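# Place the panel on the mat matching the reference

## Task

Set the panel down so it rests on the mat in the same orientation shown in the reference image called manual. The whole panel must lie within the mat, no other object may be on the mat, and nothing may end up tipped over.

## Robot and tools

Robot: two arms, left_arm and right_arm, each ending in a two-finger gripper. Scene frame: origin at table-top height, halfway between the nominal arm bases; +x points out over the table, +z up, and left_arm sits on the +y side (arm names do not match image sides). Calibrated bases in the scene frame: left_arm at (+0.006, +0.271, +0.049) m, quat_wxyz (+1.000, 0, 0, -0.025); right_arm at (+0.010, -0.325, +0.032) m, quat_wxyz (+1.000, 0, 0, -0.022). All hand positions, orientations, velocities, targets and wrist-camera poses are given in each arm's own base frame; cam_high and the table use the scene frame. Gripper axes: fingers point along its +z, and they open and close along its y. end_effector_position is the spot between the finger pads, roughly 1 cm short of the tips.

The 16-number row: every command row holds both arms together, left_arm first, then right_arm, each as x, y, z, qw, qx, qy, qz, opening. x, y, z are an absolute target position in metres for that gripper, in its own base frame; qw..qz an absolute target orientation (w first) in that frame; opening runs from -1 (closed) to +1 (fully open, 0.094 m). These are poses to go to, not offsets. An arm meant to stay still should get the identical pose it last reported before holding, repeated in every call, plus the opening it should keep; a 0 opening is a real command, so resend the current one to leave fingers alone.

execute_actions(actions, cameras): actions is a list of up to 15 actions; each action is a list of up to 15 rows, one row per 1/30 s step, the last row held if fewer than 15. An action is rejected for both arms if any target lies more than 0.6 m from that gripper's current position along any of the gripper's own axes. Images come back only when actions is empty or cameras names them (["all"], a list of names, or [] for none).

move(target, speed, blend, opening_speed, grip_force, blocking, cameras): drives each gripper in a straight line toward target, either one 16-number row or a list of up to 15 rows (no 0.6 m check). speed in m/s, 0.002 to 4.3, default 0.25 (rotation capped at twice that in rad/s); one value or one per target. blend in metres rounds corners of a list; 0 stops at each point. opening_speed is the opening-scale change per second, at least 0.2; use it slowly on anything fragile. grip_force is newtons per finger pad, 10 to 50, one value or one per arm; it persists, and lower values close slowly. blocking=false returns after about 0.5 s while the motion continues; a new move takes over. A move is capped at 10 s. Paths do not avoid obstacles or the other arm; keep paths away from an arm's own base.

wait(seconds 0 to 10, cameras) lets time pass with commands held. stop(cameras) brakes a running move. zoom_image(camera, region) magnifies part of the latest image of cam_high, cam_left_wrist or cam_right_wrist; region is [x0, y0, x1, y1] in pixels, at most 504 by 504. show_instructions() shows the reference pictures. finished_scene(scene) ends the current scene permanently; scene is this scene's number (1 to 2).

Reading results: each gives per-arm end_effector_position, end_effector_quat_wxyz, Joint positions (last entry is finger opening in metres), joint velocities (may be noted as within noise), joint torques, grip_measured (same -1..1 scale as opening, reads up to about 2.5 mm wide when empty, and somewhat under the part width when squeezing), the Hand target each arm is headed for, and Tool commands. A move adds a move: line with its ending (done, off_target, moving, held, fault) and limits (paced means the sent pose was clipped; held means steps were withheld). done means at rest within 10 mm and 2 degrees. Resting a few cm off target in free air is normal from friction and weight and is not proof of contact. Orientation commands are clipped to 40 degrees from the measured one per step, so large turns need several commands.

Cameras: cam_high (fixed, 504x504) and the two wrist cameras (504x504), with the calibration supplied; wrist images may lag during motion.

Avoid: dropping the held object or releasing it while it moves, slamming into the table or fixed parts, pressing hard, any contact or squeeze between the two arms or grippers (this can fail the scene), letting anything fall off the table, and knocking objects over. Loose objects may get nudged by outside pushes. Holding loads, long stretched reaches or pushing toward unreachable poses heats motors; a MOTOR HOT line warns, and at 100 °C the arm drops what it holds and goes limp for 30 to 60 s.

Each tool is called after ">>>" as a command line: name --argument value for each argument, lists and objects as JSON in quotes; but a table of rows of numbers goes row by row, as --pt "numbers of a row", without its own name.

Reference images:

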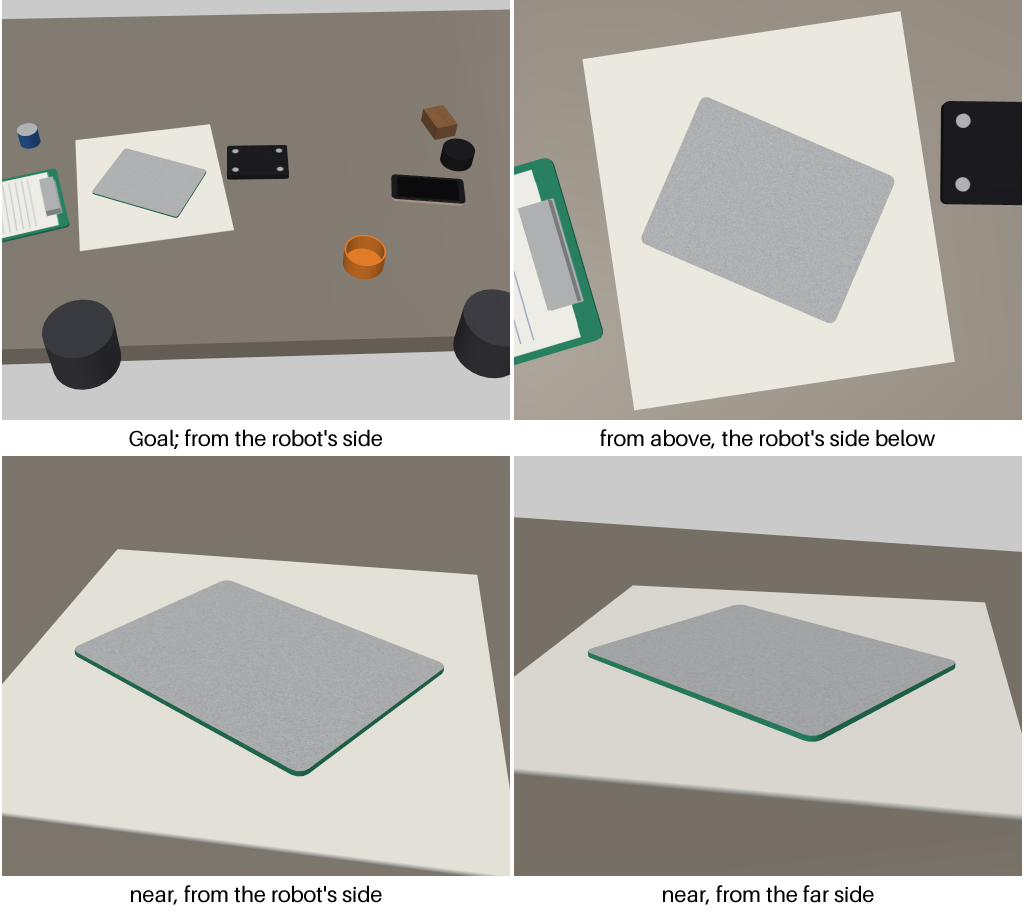

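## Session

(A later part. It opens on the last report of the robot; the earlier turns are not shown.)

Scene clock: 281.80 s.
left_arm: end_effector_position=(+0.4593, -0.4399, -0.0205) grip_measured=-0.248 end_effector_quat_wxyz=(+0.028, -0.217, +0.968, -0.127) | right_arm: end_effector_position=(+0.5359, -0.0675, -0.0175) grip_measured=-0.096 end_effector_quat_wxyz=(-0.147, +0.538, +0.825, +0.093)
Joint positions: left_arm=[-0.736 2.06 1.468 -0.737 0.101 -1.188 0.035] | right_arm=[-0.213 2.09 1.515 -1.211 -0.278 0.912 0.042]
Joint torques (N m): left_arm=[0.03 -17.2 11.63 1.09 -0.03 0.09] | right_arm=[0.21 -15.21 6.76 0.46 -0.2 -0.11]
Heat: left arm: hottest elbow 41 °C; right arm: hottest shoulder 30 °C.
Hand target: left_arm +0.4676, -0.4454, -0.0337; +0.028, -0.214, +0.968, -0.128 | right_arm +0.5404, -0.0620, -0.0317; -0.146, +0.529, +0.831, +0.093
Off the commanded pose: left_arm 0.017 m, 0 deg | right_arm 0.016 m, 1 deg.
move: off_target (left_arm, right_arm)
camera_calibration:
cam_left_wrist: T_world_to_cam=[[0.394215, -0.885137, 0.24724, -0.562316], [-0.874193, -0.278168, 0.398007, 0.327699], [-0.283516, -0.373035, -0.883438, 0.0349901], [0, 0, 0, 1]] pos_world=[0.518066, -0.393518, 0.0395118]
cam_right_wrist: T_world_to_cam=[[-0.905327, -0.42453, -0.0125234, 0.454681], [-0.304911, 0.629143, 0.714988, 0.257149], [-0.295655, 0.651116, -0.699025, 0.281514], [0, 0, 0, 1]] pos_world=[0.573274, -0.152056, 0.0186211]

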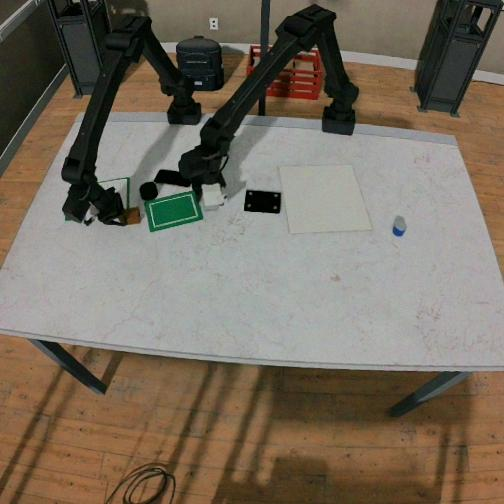

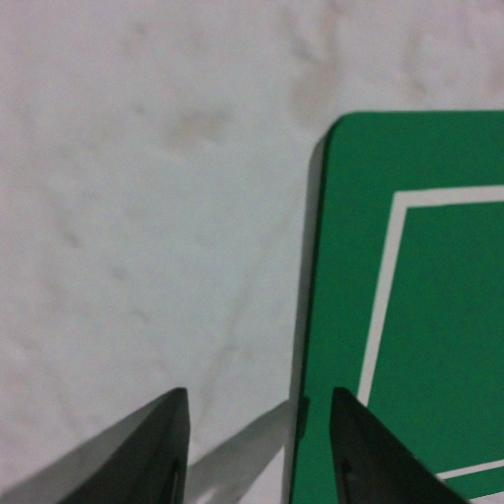

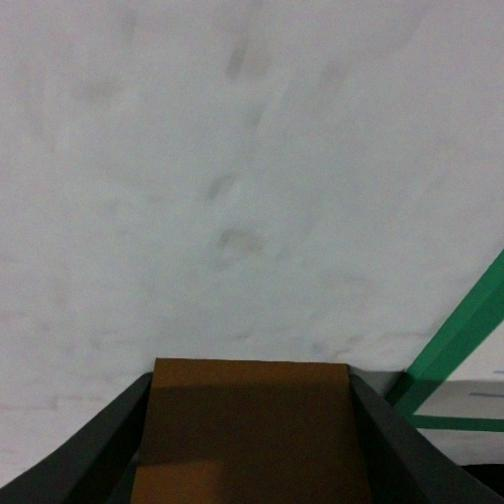

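>>> execute_actions --actions '[]'

Scene clock: 283.67 s.
left_arm: end_effector_position=(+0.4593, -0.4399, -0.0205) grip_measured=-0.248 end_effector_quat_wxyz=(+0.028, -0.217, +0.968, -0.127) | right_arm: end_effector_position=(+0.5359, -0.0675, -0.0175) grip_measured=-0.096 end_effector_quat_wxyz=(-0.147, +0.538, +0.825, +0.093)
Joint positions: left_arm=[-0.736 2.06 1.468 -0.737 0.101 -1.188 0.035] | right_arm=[-0.213 2.09 1.515 -1.211 -0.278 0.912 0.042]
Joint velocities: within noise
Joint torques (N m): left_arm=[-0.03 -17.2 11.7 1.07 -0.02 0.09] | right_arm=[-0.62 -15.15 6.83 0.44 -0.22 -0.15]
Heat: left arm: hottest elbow 41 °C; right arm: hottest shoulder 30 °C.
Hand target: left_arm +0.4676, -0.4454, -0.0337; +0.028, -0.214, +0.968, -0.128 | right_arm +0.5404, -0.0620, -0.0317; -0.146, +0.529, +0.831, +0.093
Tool commands: left_gripper/opening=-0.25 right_gripper/opening=-0.25
Off the commanded pose: left_arm 0.017 m, 0 deg | right_arm 0.016 m, 1 deg.
camera_calibration:
cam_left_wrist: T_world_to_cam=[[0.394215, -0.885137, 0.24724, -0.562316], [-0.874193, -0.278168, 0.398007, 0.327699], [-0.283516, -0.373035, -0.883438, 0.0349901], [0, 0, 0, 1]] pos_world=[0.518066, -0.393518, 0.0395118]
cam_right_wrist: T_world_to_cam=[[-0.905327, -0.42453, -0.0125234, 0.454681], [-0.304911, 0.629143, 0.714988, 0.257149], [-0.295655, 0.651116, -0.699025, 0.281514], [0, 0, 0, 1]] pos_world=[0.573274, -0.152056, 0.0186211]

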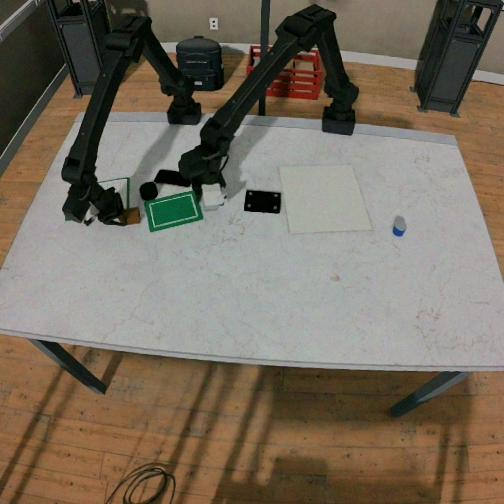

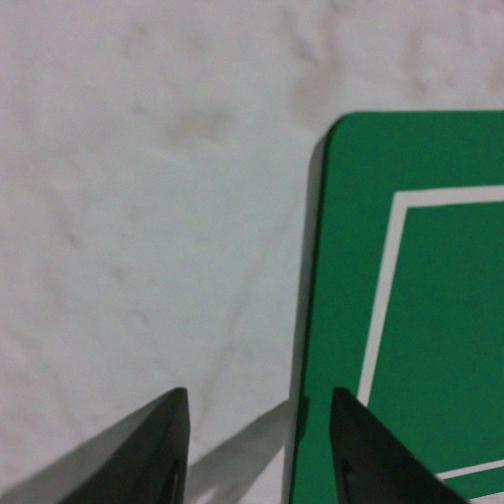

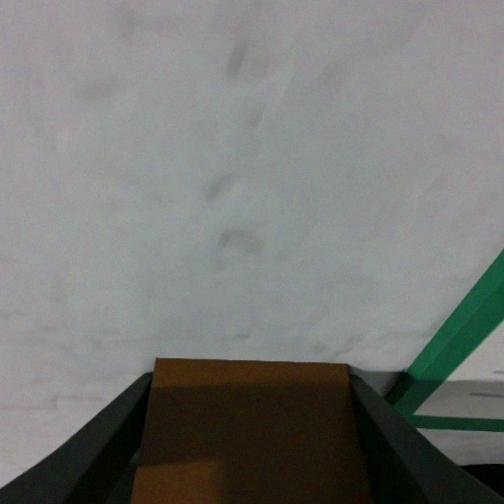

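>>> move --pt "0.4896 -0.4922 -0.042 0.0281 -0.2137 0.9681 -0.1274 -0.25 0.520 -0.017 -0.034 -0.1464 0.5291 0.8306 0.0933 -0.25" --pt "0.4980 -0.5103 -0.042 0.0281 -0.2137 0.9681 -0.1274 -0.25 0.5116 0.0011 -0.034 -0.1464 0.5291 0.8306 0.0933 -0.25" --speed 0.05 --cameras '["all"]'

Scene clock: 288.47 s.
left_arm: end_effector_position=(+0.4880, -0.4640, -0.0205) grip_measured=-0.248 end_effector_quat_wxyz=(+0.020, -0.225, +0.969, -0.100) | right_arm: end_effector_position=(+0.5295, -0.0466, -0.0146) grip_measured=-0.096 end_effector_quat_wxyz=(-0.107, +0.542, +0.827, +0.100)
Joint positions: left_arm=[-0.739 2.169 1.672 -0.885 0.081 -1.202 0.035] | right_arm=[-0.174 2.013 1.405 -1.083 -0.268 0.97 0.042]
Joint torques (N m): left_arm=[-3.37 -15.91 16.24 3.07 0.41 -0.14] | right_arm=[5.36 -15.44 3.17 -0.8 -1.19 0.37]
Heat: left arm: hottest elbow 40 °C; right arm: hottest shoulder 30 °C.
Hand target: left_arm +0.4934, -0.5064, -0.0398; +0.028, -0.214, +0.968, -0.128 | right_arm +0.5099, -0.0024, -0.0327; -0.146, +0.529, +0.831, +0.091
Off the commanded pose: left_arm 0.052 m, 3 deg | right_arm 0.055 m, 5 deg.
move: off_target (left_arm, right_arm)
camera_calibration:
cam_left_wrist: T_world_to_cam=[[0.413858, -0.889803, 0.19228, -0.607842], [-0.857998, -0.310673, 0.409049, 0.323312], [-0.304237, -0.334264, -0.892024, 0.0620641], [0, 0, 0, 1]] pos_world=[0.547844, -0.41967, 0.0399882]
cam_right_wrist: T_world_to_cam=[[-0.908624, -0.412729, -0.0636948, 0.459364], [-0.345575, 0.65745, 0.669581, 0.26222], [-0.234479, 0.630408, -0.740003, 0.23404], [0, 0, 0, 1]] pos_world=[0.562884, -0.130343, 0.026872]

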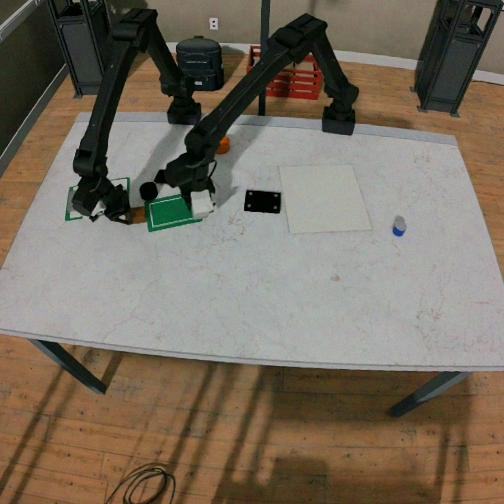

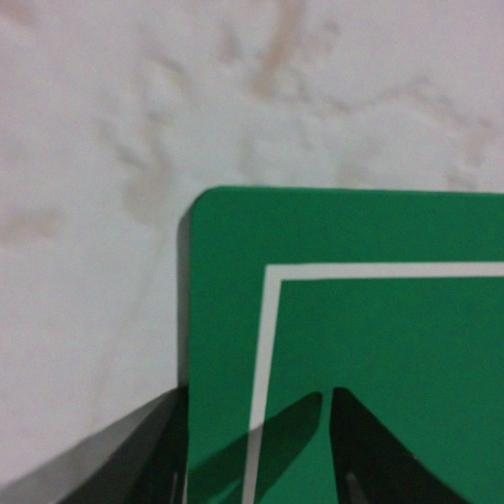

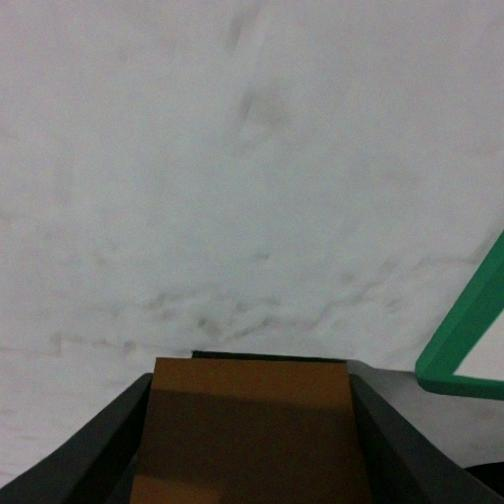

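>>> zoom_image --camera "cam_high" --region '[100, 160, 230, 240]'

>>> zoom_image --camera "cam_right_wrist" --region '[120, 320, 400, 504]'

Scaled by 3.877 from the camera's 504x504 image, which has a finer 720x720 frame.

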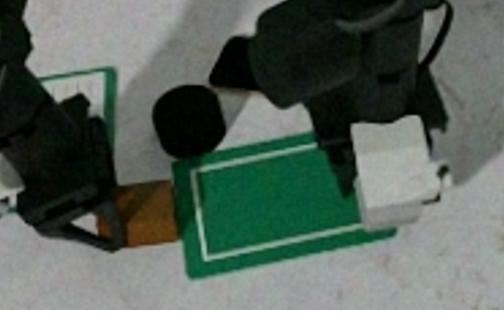

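Scaled by 1.800 from the camera's 504x504 image, which has a finer 720x720 frame.

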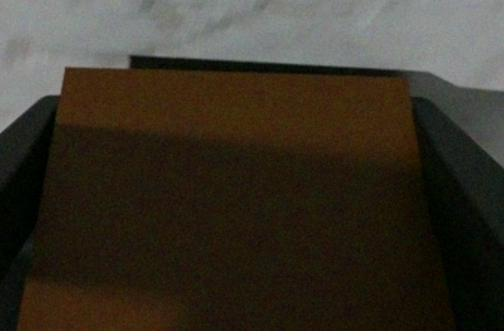

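>>> move --target '[0.4980,-0.5103,-0.015,0.0281,-0.2137,0.9681,-0.1274,-0.25,0.5116,0.0011,-0.040,-0.1464,0.5291,0.8306,0.0933,-0.25]' --speed 0.03 --cameras '["all"]'

>>> zoom_image --camera "cam_high" --region '[100, 160, 230, 240]'

Scene clock: 290.40 s.
left_arm: end_effector_position=(+0.4882, -0.4642, -0.0194) grip_measured=-0.248 end_effector_quat_wxyz=(+0.015, -0.225, +0.970, -0.093) | right_arm: end_effector_position=(+0.5296, -0.0466, -0.0151) grip_measured=-0.096 end_effector_quat_wxyz=(-0.105, +0.542, +0.828, +0.100)
Joint positions: left_arm=[-0.739 2.177 1.691 -0.913 0.081 -1.202 0.035] | right_arm=[-0.173 2.012 1.402 -1.078 -0.267 0.971 0.042]
Joint torques (N m): left_arm=[-3.37 -19.02 16.51 2.02 0.43 -0.14] | right_arm=[4.95 -14.51 3.21 -0.35 -1.26 0.32]
Heat: left arm: hottest elbow 41 °C; right arm: hottest shoulder 30 °C.
Hand target: left_arm +0.4946, -0.5077, -0.0130; +0.027, -0.213, +0.968, -0.128 | right_arm +0.5096, -0.0023, -0.0382; -0.146, +0.529, +0.831, +0.091
Off the commanded pose: left_arm 0.047 m, 4 deg | right_arm 0.057 m, 5 deg.
move: off_target (left_arm, right_arm)
camera_calibration:
cam_left_wrist: T_world_to_cam=[[0.416117, -0.891906, 0.177062, -0.610625], [-0.852902, -0.315317, 0.416092, 0.318509], [-0.315284, -0.32416, -0.891917, 0.0732082], [0, 0, 0, 1]] pos_world=[0.54883, -0.420457, 0.0408851]
cam_right_wrist: T_world_to_cam=[[-0.908522, -0.41256, -0.0661882, 0.459422], [-0.347659, 0.65852, 0.667446, 0.263651], [-0.231775, 0.6294, -0.741711, 0.232224], [0, 0, 0, 1]] pos_world=[0.56288, -0.130242, 0.0266786]

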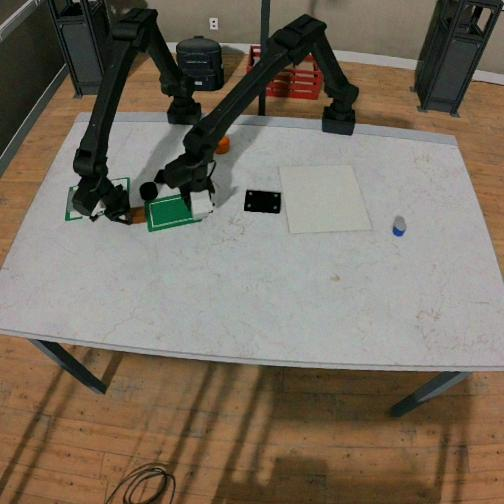

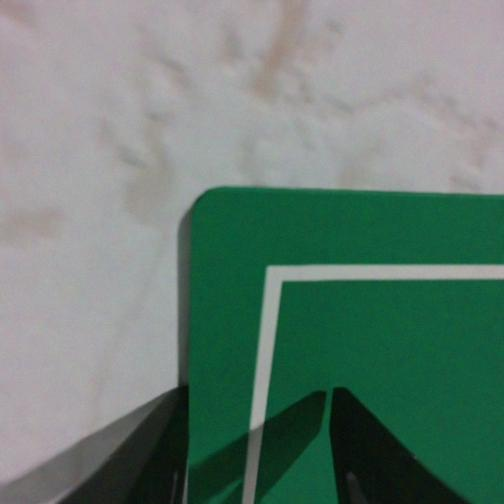

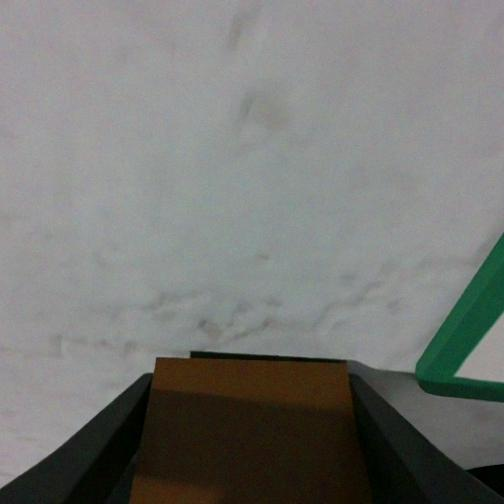

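Scaled by 3.877 from the camera's 504x504 image, which has a finer 720x720 frame.

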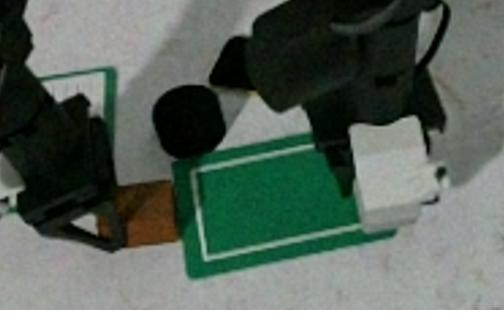

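>>> move --target '[0.4980,-0.5103,0.005,0.0281,-0.2137,0.9681,-0.1274,-0.25,0.5116,0.0011,-0.040,-0.1464,0.5291,0.8306,0.0933,-0.25]' --speed 0.03 --cameras '["cam_left_wrist"]'

Scene clock: 291.63 s.
left_arm: end_effector_position=(+0.4875, -0.4630, -0.0188) grip_measured=-0.248 end_effector_quat_wxyz=(+0.012, -0.226, +0.970, -0.087) | right_arm: end_effector_position=(+0.5296, -0.0451, -0.0150) grip_measured=-0.096 end_effector_quat_wxyz=(-0.105, +0.541, +0.828, +0.100)
Joint positions: left_arm=[-0.739 2.182 1.702 -0.935 0.079 -1.202 0.035] | right_arm=[-0.171 2.011 1.401 -1.077 -0.267 0.971 0.042]
Joint torques (N m): left_arm=[-3.31 -21.25 16.94 1.21 0.53 -0.14] | right_arm=[4.48 -14.62 3.23 -0.47 -1.26 0.33]
Heat: left arm: hottest elbow 41 °C; right arm: hottest shoulder 30 °C.
Hand target: left_arm +0.4946, -0.5076, +0.0069; +0.027, -0.213, +0.968, -0.128 | right_arm +0.5095, -0.0022, -0.0382; -0.146, +0.529, +0.831, +0.091
Off the commanded pose: left_arm 0.054 m, 5 deg | right_arm 0.056 m, 5 deg.
move: off_target (left_arm, right_arm)
camera_calibration:
cam_left_wrist: T_world_to_cam=[[0.418031, -0.893749, 0.162674, -0.61147], [-0.848843, -0.320508, 0.420406, 0.31371], [-0.323599, -0.313827, -0.892634, 0.0825602], [0, 0, 0, 1]] pos_world=[0.54862, -0.420045, 0.0412811]
Images, in order (width x height): cam_left_wrist 504x504.

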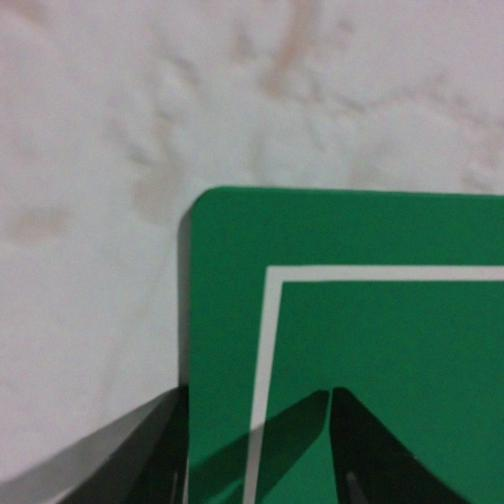

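>>> move --target '[0.4980,-0.5103,0.03,0.0281,-0.2137,0.9681,-0.1274,-0.25,0.5116,0.0011,-0.040,-0.1464,0.5291,0.8306,0.0933,-0.25]' --speed 0.03 --cameras '["cam_left_wrist", "cam_high"]'

>>> zoom_image --camera "cam_high" --region '[100, 160, 230, 240]'

Scene clock: 293.10 s.
left_arm: end_effector_position=(+0.4810, -0.4571, -0.0182) grip_measured=-0.248 end_effector_quat_wxyz=(+0.000, -0.227, +0.971, -0.070) | right_arm: end_effector_position=(+0.5286, -0.0376, -0.0157) grip_measured=-0.096 end_effector_quat_wxyz=(-0.109, +0.538, +0.830, +0.102)
Joint positions: left_arm=[-0.739 2.182 1.708 -0.981 0.079 -1.202 0.035] | right_arm=[-0.159 2.011 1.397 -1.077 -0.275 0.974 0.042]
Joint torques (N m): left_arm=[-3.25 -23.82 17.77 0.99 0.57 -0.14] | right_arm=[3.96 -14.68 3.58 -0.36 -1 0.29]
Heat: left arm: hottest elbow 41 °C; right arm: hottest shoulder 29 °C.
Hand target: left_arm +0.4931, -0.5061, +0.0328; +0.027, -0.213, +0.968, -0.128 | right_arm +0.5100, -0.0013, -0.0385; -0.146, +0.529, +0.831, +0.092
Off the commanded pose: left_arm 0.074 m, 7 deg | right_arm 0.049 m, 5 deg.
move: off_target (left_arm, right_arm)
camera_calibration:
cam_left_wrist: T_world_to_cam=[[0.422375, -0.897619, 0.126011, -0.608079], [-0.836106, -0.33214, 0.436589, 0.298651], [-0.350037, -0.289763, -0.890793, 0.10669], [0, 0, 0, 1]] pos_world=[0.543887, -0.415714, 0.0412758]
Images, in order (width x height): cam_high 504x504, cam_left_wrist 504x504.

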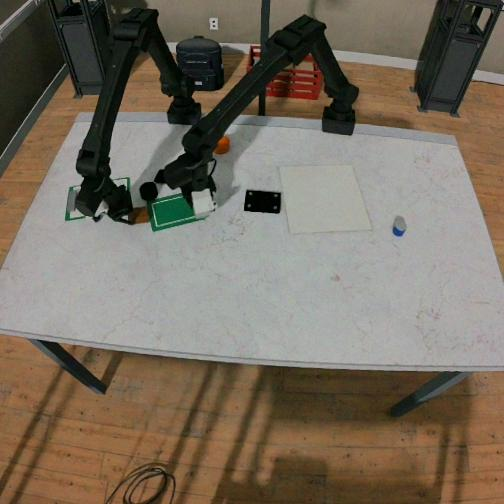

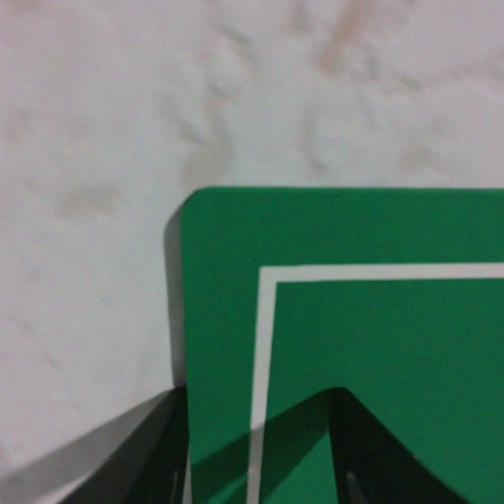

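Scaled by 3.877 from the camera's 504x504 image, which has a finer 720x720 frame.

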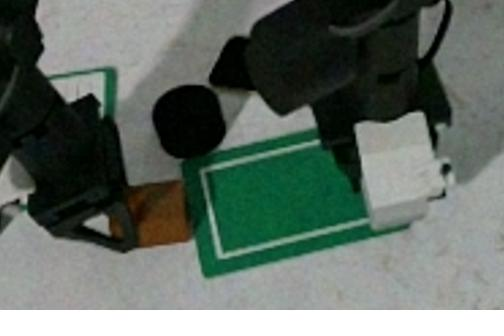

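>>> move --target '[0.4980,-0.5103,0.05,0.0281,-0.2137,0.9681,-0.1274,-0.25,0.5116,0.0011,-0.040,-0.1464,0.5291,0.8306,0.0933,-0.25]' --speed 0.03 --cameras '["cam_left_wrist", "cam_high"]'

>>> zoom_image --camera "cam_high" --region '[100, 160, 230, 240]'

Scene clock: 294.67 s.
left_arm: end_effector_position=(+0.4784, -0.4554, -0.0131) grip_measured=-0.248 end_effector_quat_wxyz=(-0.008, -0.227, +0.972, -0.061) | right_arm: end_effector_position=(+0.5281, -0.0353, -0.0160) grip_measured=-0.096 end_effector_quat_wxyz=(-0.110, +0.537, +0.830, +0.102)
Joint positions: left_arm=[-0.739 2.182 1.725 -1.021 0.082 -1.202 0.035] | right_arm=[-0.156 2.011 1.396 -1.077 -0.277 0.977 0.042]
Joint torques (N m): left_arm=[-3.25 -25.58 17.77 0.96 0.49 -0.14] | right_arm=[3.9 -14.45 3.7 -0.35 -0.93 0.28]
Heat: left arm: hottest elbow 42 °C; right arm: hottest shoulder 29 °C.
Hand target: left_arm +0.4922, -0.5052, +0.0529; +0.027, -0.213, +0.968, -0.129 | right_arm +0.5101, -0.0011, -0.0386; -0.146, +0.529, +0.831, +0.092
Off the commanded pose: left_arm 0.086 m, 9 deg | right_arm 0.047 m, 4 deg.
move: off_target (left_arm, right_arm)
camera_calibration:
cam_left_wrist: T_world_to_cam=[[0.424348, -0.899379, 0.105103, -0.608145], [-0.827444, -0.338003, 0.44843, 0.288139], [-0.367784, -0.277257, -0.887617, 0.125018], [0, 0, 0, 1]] pos_world=[0.542464, -0.414898, 0.0456758]
Images, in order (width x height): cam_high 504x504, cam_left_wrist 504x504.

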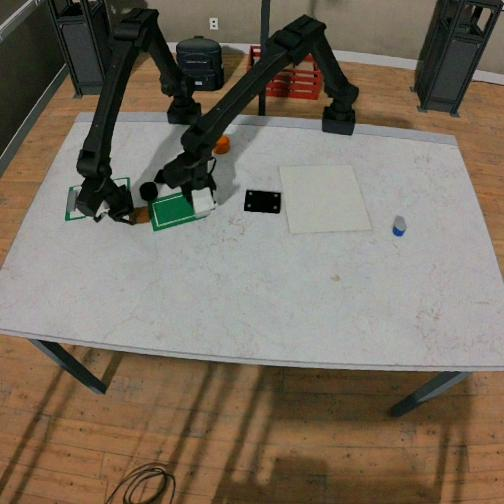

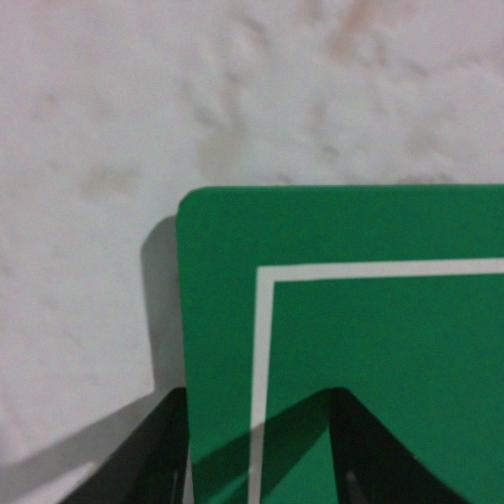

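Scaled by 3.877 from the camera's 504x504 image, which has a finer 720x720 frame.

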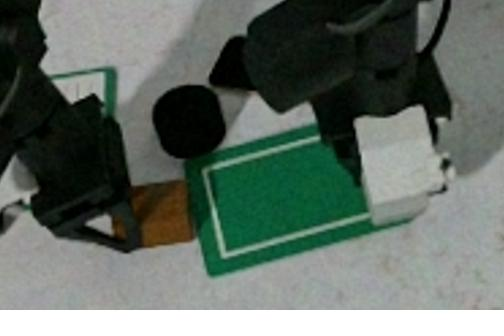

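>>> move --target '[0.4980,-0.5103,0.068,0.0281,-0.2137,0.9681,-0.1274,-0.25,0.5116,0.0011,-0.040,-0.1464,0.5291,0.8306,0.0933,-0.25]' --speed 0.03 --cameras '["cam_left_wrist", "cam_high"]'

>>> zoom_image --camera "cam_high" --region '[100, 160, 230, 240]'

Scene clock: 296.50 s.
left_arm: end_effector_position=(+0.4798, -0.4568, +0.0095) grip_measured=-0.248 end_effector_quat_wxyz=(-0.007, -0.227, +0.972, -0.063) | right_arm: end_effector_position=(+0.5281, -0.0353, -0.0160) grip_measured=-0.096 end_effector_quat_wxyz=(-0.110, +0.537, +0.830, +0.102)
Joint positions: left_arm=[-0.739 2.158 1.749 -1.065 0.082 -1.202 0.035] | right_arm=[-0.156 2.011 1.396 -1.077 -0.277 0.977 0.042]
Joint torques (N m): left_arm=[-3.25 -24.88 17.96 1.24 0.48 -0.14] | right_arm=[3.66 -14.56 3.71 -0.4 -0.95 0.28]
Heat: left arm: hottest elbow 42 °C; right arm: hottest shoulder 29 °C.
Hand target: left_arm +0.4923, -0.5053, +0.0709; +0.027, -0.213, +0.968, -0.129 | right_arm +0.5101, -0.0011, -0.0386; -0.146, +0.529, +0.831, +0.092
Off the commanded pose: left_arm 0.081 m, 9 deg | right_arm 0.047 m, 4 deg.
move: off_target (left_arm, right_arm)
camera_calibration:
cam_left_wrist: T_world_to_cam=[[0.424142, -0.899098, 0.10829, -0.612155], [-0.828575, -0.337027, 0.447074, 0.279745], [-0.365467, -0.27935, -0.887918, 0.143203], [0, 0, 0, 1]] pos_world=[0.543767, -0.416101, 0.0683761]
Images, in order (width x height): cam_high 504x504, cam_left_wrist 504x504.

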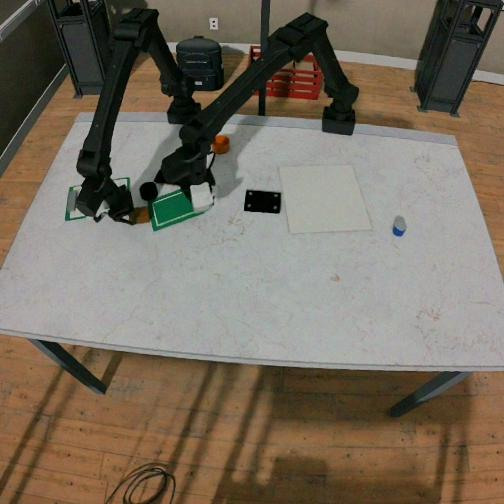

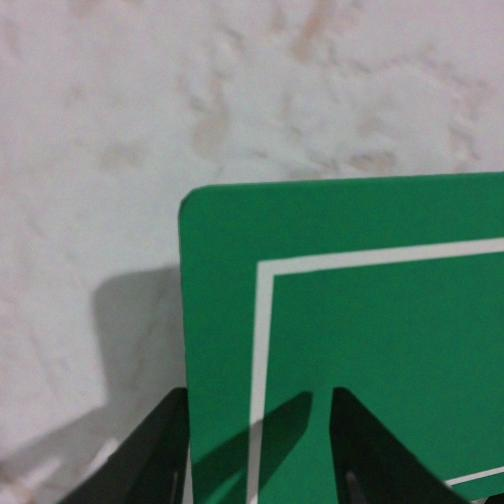

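Scaled by 3.877 from the camera's 504x504 image, which has a finer 720x720 frame.

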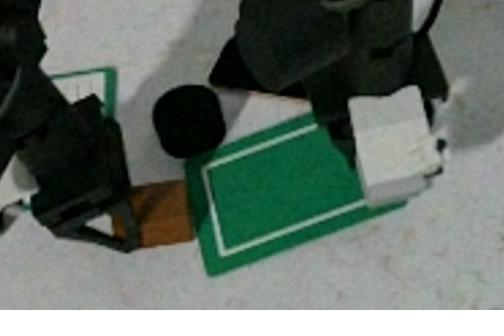

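>>> move --target '[0.494,-0.497,0.075,0.0558,-0.2082,0.9432,-0.2527,-0.25,0.5116,0.0011,-0.040,-0.1464,0.5291,0.8306,0.0933,-0.25]' --speed 0.08 --cameras '["cam_left_wrist", "cam_high"]'

>>> zoom_image --camera "cam_high" --region '[100, 160, 230, 240]'

Scene clock: 304.10 s.
left_arm: end_effector_position=(+0.4810, -0.4601, +0.0401) grip_measured=-0.248 end_effector_quat_wxyz=(+0.032, -0.221, +0.956, -0.193) | right_arm: end_effector_position=(+0.5281, -0.0354, -0.0161) grip_measured=-0.096 end_effector_quat_wxyz=(-0.110, +0.537, +0.830, +0.102)
Joint positions: left_arm=[-0.718 1.999 1.519 -0.735 0.172 -1.202 0.035] | right_arm=[-0.156 2.011 1.396 -1.077 -0.277 0.977 0.042]
Joint torques (N m): left_arm=[-2.08 -22.18 12.82 4.18 0.96 -0.13] | right_arm=[3.78 -14.21 3.52 -0.39 -0.95 0.32]
Heat: left arm: hottest elbow 43 °C; right arm: hottest shoulder 29 °C.
Hand target: left_arm +0.4912, -0.4946, +0.0773; +0.054, -0.207, +0.944, -0.252 | right_arm +0.5101, -0.0012, -0.0386; -0.146, +0.529, +0.831, +0.092
Off the commanded pose: left_arm 0.052 m, 8 deg | right_arm 0.047 m, 4 deg.
move: off_target (left_arm, right_arm)
camera_calibration:
cam_left_wrist: T_world_to_cam=[[0.392144, -0.841305, 0.37206, -0.587467], [-0.885682, -0.236005, 0.399836, 0.34182], [-0.248576, -0.48632, -0.837677, 0.0164751], [0, 0, 0, 1]] pos_world=[0.537211, -0.405556, 0.0957018]
Images, in order (width x height): cam_high 504x504, cam_left_wrist 504x504.

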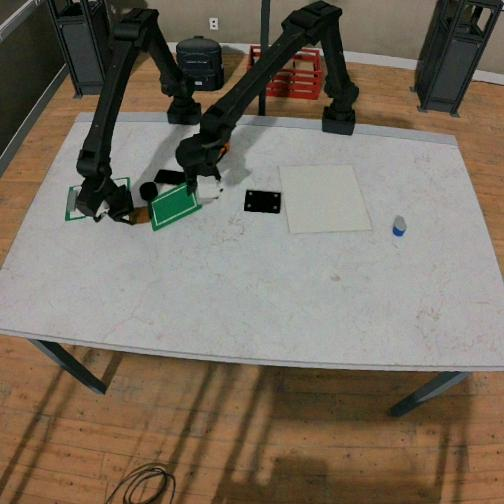

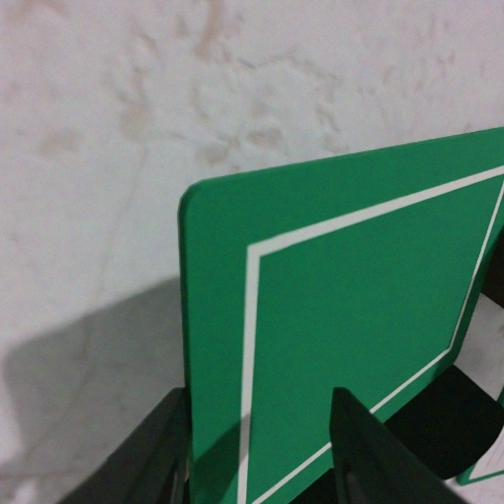

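Scaled by 3.877 from the camera's 504x504 image, which has a finer 720x720 frame.

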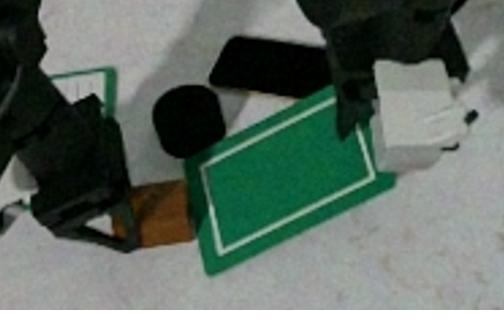

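>>> move --target '[0.487,-0.4855,0.080,0.0995,-0.1912,0.8662,-0.4508,-0.25,0.5116,0.0011,-0.040,-0.1464,0.5291,0.8306,0.0933,-0.25]' --speed 0.1 --cameras '["cam_left_wrist", "cam_high"]'

>>> zoom_image --camera "cam_high" --region '[100, 160, 230, 240]'

Scene clock: 307.73 s.
left_arm: end_effector_position=(+0.4734, -0.4509, +0.0320) grip_measured=-0.248 end_effector_quat_wxyz=(+0.076, -0.215, +0.890, -0.395) | right_arm: end_effector_position=(+0.5281, -0.0355, -0.0161) grip_measured=-0.096 end_effector_quat_wxyz=(-0.110, +0.537, +0.830, +0.102)
Joint positions: left_arm=[-0.671 1.902 1.14 -0.04 0.342 -1.284 0.035] | right_arm=[-0.156 2.011 1.396 -1.077 -0.276 0.977 0.042]
Joint torques (N m): left_arm=[-2.14 -20.25 12.45 4.68 0.84 -0.13] | right_arm=[3.37 -14.27 3.66 -0.28 -0.97 0.27]
Heat: left arm: hottest elbow 42 °C; right arm: hottest shoulder 28 °C.
Hand target: left_arm +0.4836, -0.4825, +0.0816; +0.098, -0.190, +0.867, -0.450 | right_arm +0.5101, -0.0012, -0.0386; -0.146, +0.529, +0.831, +0.092
Off the commanded pose: left_arm 0.061 m, 8 deg | right_arm 0.047 m, 4 deg.
move: off_target (left_arm, right_arm)
camera_calibration:
cam_left_wrist: T_world_to_cam=[[0.307173, -0.612746, 0.728139, -0.44186], [-0.946415, -0.11652, 0.301201, 0.426301], [-0.0997175, -0.781642, -0.615704, -0.198569], [0, 0, 0, 1]] pos_world=[0.519384, -0.376286, 0.0710736]
Images, in order (width x height): cam_high 504x504, cam_left_wrist 504x504.

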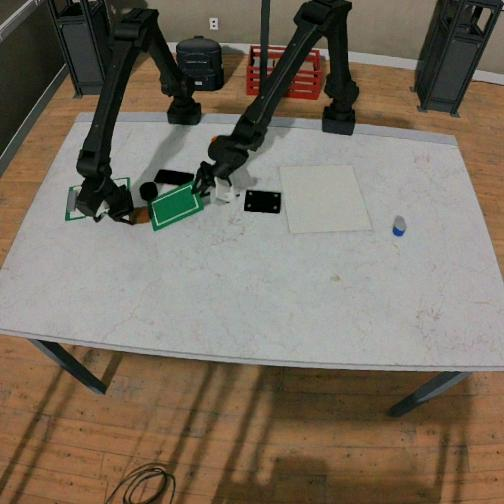

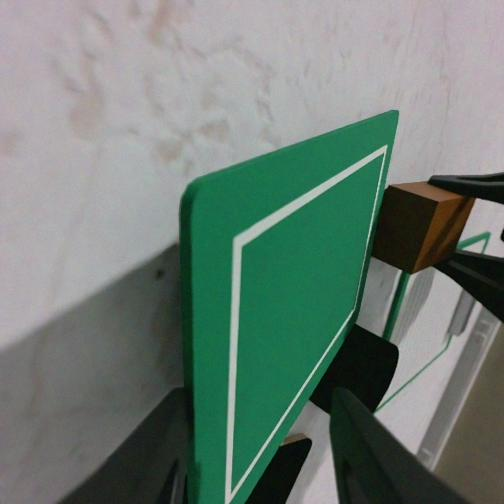

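Scaled by 3.877 from the camera's 504x504 image, which has a finer 720x720 frame.

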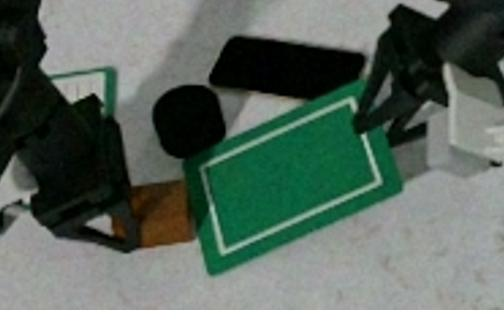

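>>> move --target '[0.483,-0.4786,0.0777,0.1342,-0.1687,0.7642,-0.6079,-0.25,0.5116,0.0011,-0.040,-0.1464,0.5291,0.8306,0.0933,-0.25]' --speed 0.1 --cameras '["cam_left_wrist", "cam_high"]'

>>> zoom_image --camera "cam_high" --region '[100, 160, 230, 240]'

Scene clock: 311.17 s.
left_arm: end_effector_position=(+0.4916, -0.4673, +0.0978) grip_measured=-0.248 end_effector_quat_wxyz=(+0.153, -0.167, +0.759, -0.610) | right_arm: end_effector_position=(+0.5280, -0.0358, -0.0162) grip_measured=-0.096 end_effector_quat_wxyz=(-0.110, +0.538, +0.830, +0.101)
Joint positions: left_arm=[-0.648 1.942 1.007 0.7 0.449 -1.438 0.035] | right_arm=[-0.156 2.011 1.396 -1.077 -0.274 0.977 0.042]
Joint torques (N m): left_arm=[-1.85 -14.62 8.31 2.58 0.3 -0.09] | right_arm=[4.13 -14.21 3.85 -0.38 -1.04 0.29]
Heat: left arm: hottest elbow 42 °C; right arm: hottest shoulder 28 °C.
Hand target: left_arm +0.4824, -0.4777, +0.0781; +0.134, -0.169, +0.764, -0.608 | right_arm +0.5101, -0.0012, -0.0386; -0.146, +0.529, +0.831, +0.092
Off the commanded pose: left_arm 0.025 m, 2 deg | right_arm 0.047 m, 4 deg.
move: off_target (left_arm, right_arm)
camera_calibration:
cam_left_wrist: T_world_to_cam=[[0.0533928, -0.219552, 0.974139, -0.22102], [-0.998265, -0.0359773, 0.0466066, 0.509758], [0.0248144, -0.974937, -0.221092, -0.359161], [0, 0, 0, 1]] pos_world=[0.529587, -0.380345, 0.112139]
Images, in order (width x height): cam_high 504x504, cam_left_wrist 504x504.

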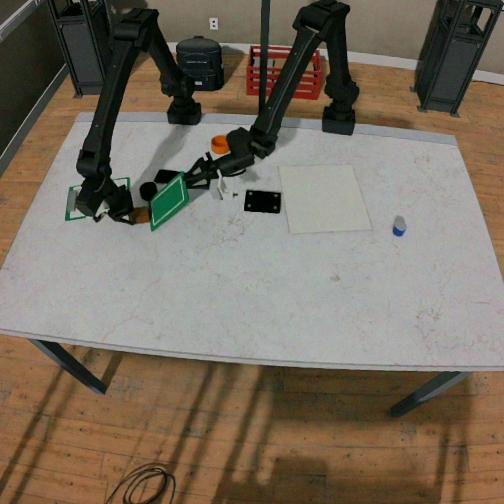

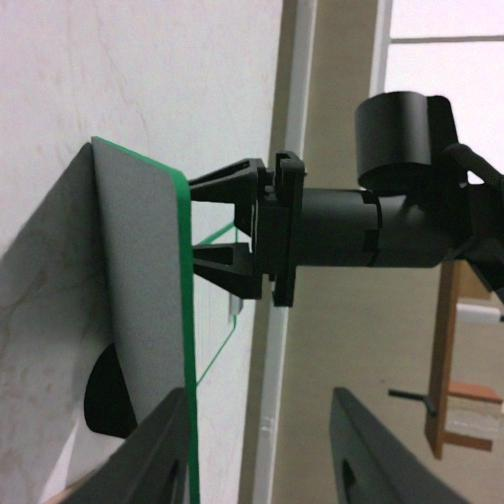

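Scaled by 3.877 from the camera's 504x504 image, which has a finer 720x720 frame.

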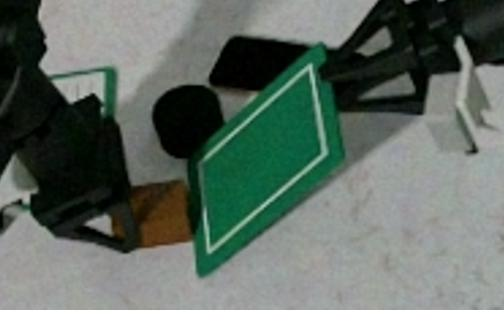

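>>> move --target '[0.508,-0.502,0.095,0.1342,-0.1687,0.7642,-0.6079,-0.25,0.5116,0.0011,-0.040,-0.1464,0.5291,0.8306,0.0933,-0.25]' --speed 0.05 --cameras '["cam_left_wrist", "cam_high"]'

>>> zoom_image --camera "cam_high" --region '[100, 160, 230, 240]'

Scene clock: 314.10 s.
left_arm: end_effector_position=(+0.5090, -0.4811, +0.1179) grip_measured=-0.248 end_effector_quat_wxyz=(+0.156, -0.164, +0.754, -0.617) | right_arm: end_effector_position=(+0.5281, -0.0353, -0.0160) grip_measured=-0.096 end_effector_quat_wxyz=(-0.112, +0.547, +0.823, +0.101)
Joint positions: left_arm=[-0.648 1.946 1.078 0.654 0.452 -1.445 0.035] | right_arm=[-0.156 2.011 1.396 -1.077 -0.277 1.001 0.042]
Joint torques (N m): left_arm=[-2.32 -14.21 12.07 0.73 -0.06 -0.06] | right_arm=[3.25 -14.21 3.55 -0.5 -0.97 0.01]
Heat: left arm: hottest elbow 42 °C; right arm: hottest shoulder 28 °C.
Hand target: left_arm +0.5062, -0.5002, +0.0955; +0.135, -0.169, +0.764, -0.608 | right_arm +0.5101, -0.0011, -0.0386; -0.146, +0.529, +0.831, +0.092
Off the commanded pose: left_arm 0.031 m, 3 deg | right_arm 0.047 m, 5 deg.
move: off_target (left_arm, right_arm)
camera_calibration:
cam_left_wrist: T_world_to_cam=[[0.0420835, -0.203474, 0.978176, -0.231598], [-0.998795, -0.0333001, 0.0360438, 0.528572], [0.0252394, -0.978514, -0.20463, -0.372527], [0, 0, 0, 1]] pos_world=[0.547085, -0.394045, 0.131261]
Images, in order (width x height): cam_high 504x504, cam_left_wrist 504x504.

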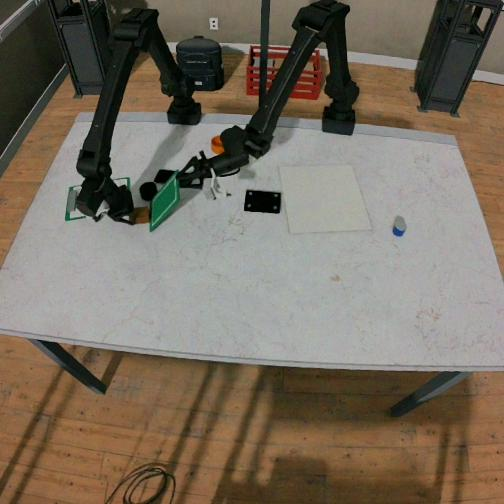

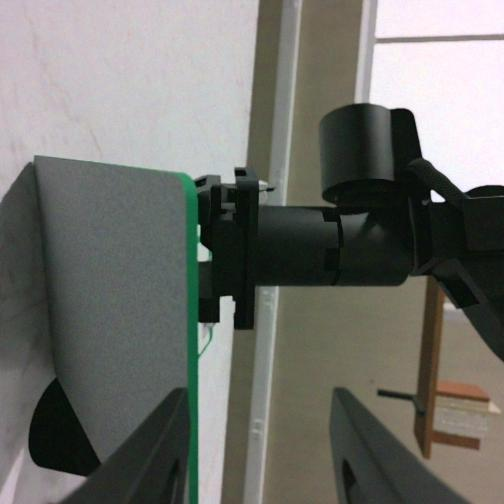

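Scaled by 3.877 from the camera's 504x504 image, which has a finer 720x720 frame.

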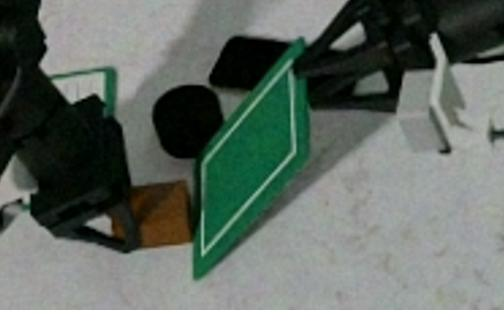

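>>> move --target '[0.519,-0.502,0.110,0.0720,-0.2032,0.9204,-0.3260,-0.25,0.5116,0.0011,-0.040,-0.1464,0.5291,0.8306,0.0933,-0.25]' --speed 0.15 --cameras '["cam_left_wrist", "cam_high"]'

>>> zoom_image --camera "cam_high" --region '[100, 160, 230, 240]'

Scene clock: 318.90 s.
left_arm: end_effector_position=(+0.5095, -0.4780, +0.0898) grip_measured=-0.248 end_effector_quat_wxyz=(+0.060, -0.222, +0.923, -0.309) | right_arm: end_effector_position=(+0.5259, -0.0164, -0.0174) grip_measured=-0.096 end_effector_quat_wxyz=(-0.120, +0.535, +0.830, +0.105)
Joint positions: left_arm=[-0.688 1.934 1.475 -0.521 0.265 -1.241 0.035] | right_arm=[-0.126 2.011 1.388 -1.077 -0.294 1.001 0.042]
Joint torques (N m): left_arm=[-1.73 -19.02 16.17 1.11 0.08 0.14] | right_arm=[1.2 -14.1 4.34 -0.47 -0.39 0.04]
Heat: left arm: hottest elbow 43 °C; right arm: hottest shoulder 28 °C.
Hand target: left_arm +0.5173, -0.5008, +0.1104; +0.072, -0.203, +0.920, -0.326 | right_arm +0.5110, +0.0004, -0.0390; -0.146, +0.529, +0.831, +0.093
Off the commanded pose: left_arm 0.033 m, 3 deg | right_arm 0.032 m, 3 deg.
move: off_target (left_arm, right_arm)
camera_calibration:
cam_left_wrist: T_world_to_cam=[[0.356807, -0.725483, 0.588526, -0.578278], [-0.921913, -0.171707, 0.347265, 0.396824], [-0.150881, -0.666476, -0.730099, -0.0890795], [0, 0, 0, 1]] pos_world=[0.55873, -0.410763, 0.137492]
Images, in order (width x height): cam_high 504x504, cam_left_wrist 504x504.

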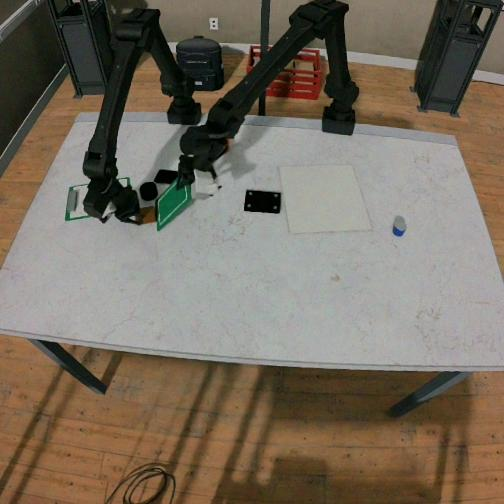

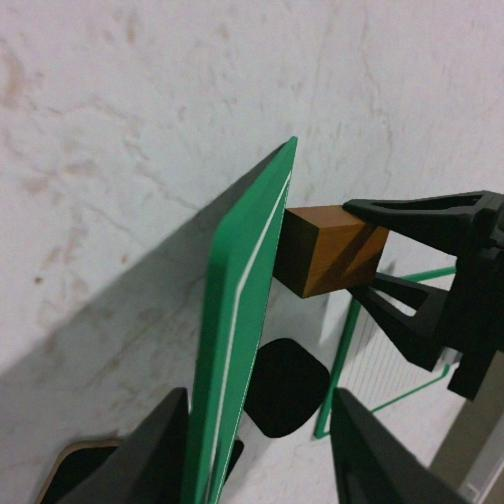

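Scaled by 3.877 from the camera's 504x504 image, which has a finer 720x720 frame.

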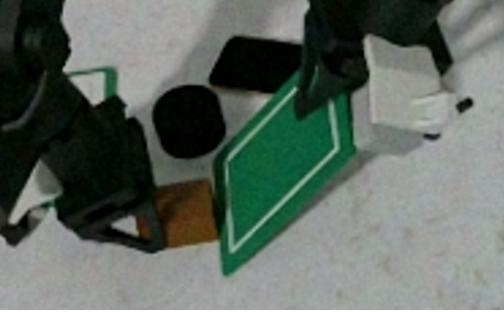

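>>> move --target '[0.517,-0.500,0.110,0.0720,-0.2032,0.9204,-0.3260,-1.0,0.5116,0.0011,-0.040,-0.1464,0.5291,0.8306,0.0933,-0.25]' --speed 0.1 --opening_speed 0.6 --cameras '["cam_left_wrist", "cam_high"]'

>>> zoom_image --camera "cam_high" --region '[100, 160, 230, 240]'

Scene clock: 321.57 s.
left_arm: end_effector_position=(+0.5121, -0.4826, +0.0966) grip_measured=-0.925 end_effector_quat_wxyz=(+0.070, -0.199, +0.926, -0.313) | right_arm: end_effector_position=(+0.5259, -0.0164, -0.0174) grip_measured=-0.096 end_effector_quat_wxyz=(-0.120, +0.535, +0.829, +0.105)
Joint positions: left_arm=[-0.69 1.934 1.489 -0.521 0.267 -1.198 0.004] | right_arm=[-0.126 2.011 1.388 -1.077 -0.293 1.001 0.042]
Joint torques (N m): left_arm=[-1.44 -19.43 14.35 1.17 0.06 -0.21] | right_arm=[1.03 -13.74 4.37 -0.44 -0.42 0.02]
Heat: left arm: hottest elbow 43 °C; right arm: hottest shoulder 28 °C.
Hand target: left_arm +0.5162, -0.4994, +0.1102; +0.072, -0.203, +0.920, -0.326 | right_arm +0.5110, +0.0004, -0.0390; -0.146, +0.529, +0.831, +0.093
Off the commanded pose: left_arm 0.023 m, 2 deg | right_arm 0.032 m, 3 deg.
move: off_target (left_arm, right_arm)
camera_calibration:
cam_left_wrist: T_world_to_cam=[[0.309106, -0.73887, 0.59877, -0.569658], [-0.938909, -0.136901, 0.315765, 0.4247], [-0.151337, -0.659795, -0.736049, -0.0827442], [0, 0, 0, 1]] pos_world=[0.562317, -0.417355, 0.146085]
Images, in order (width x height): cam_high 504x504, cam_left_wrist 504x504.

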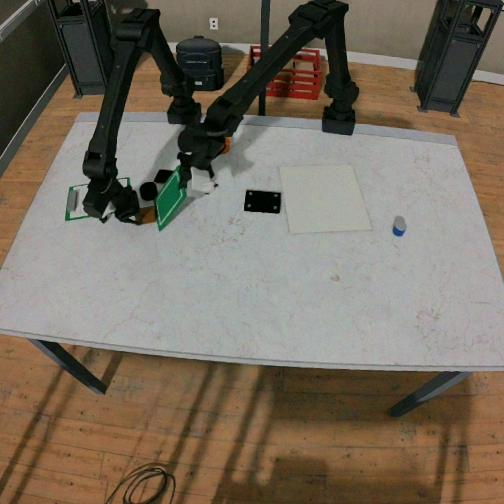

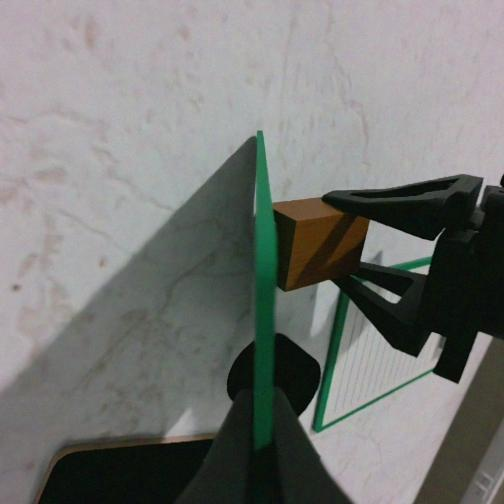

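Scaled by 3.877 from the camera's 504x504 image, which has a finer 720x720 frame.

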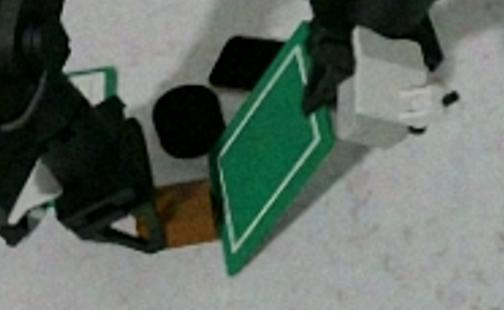

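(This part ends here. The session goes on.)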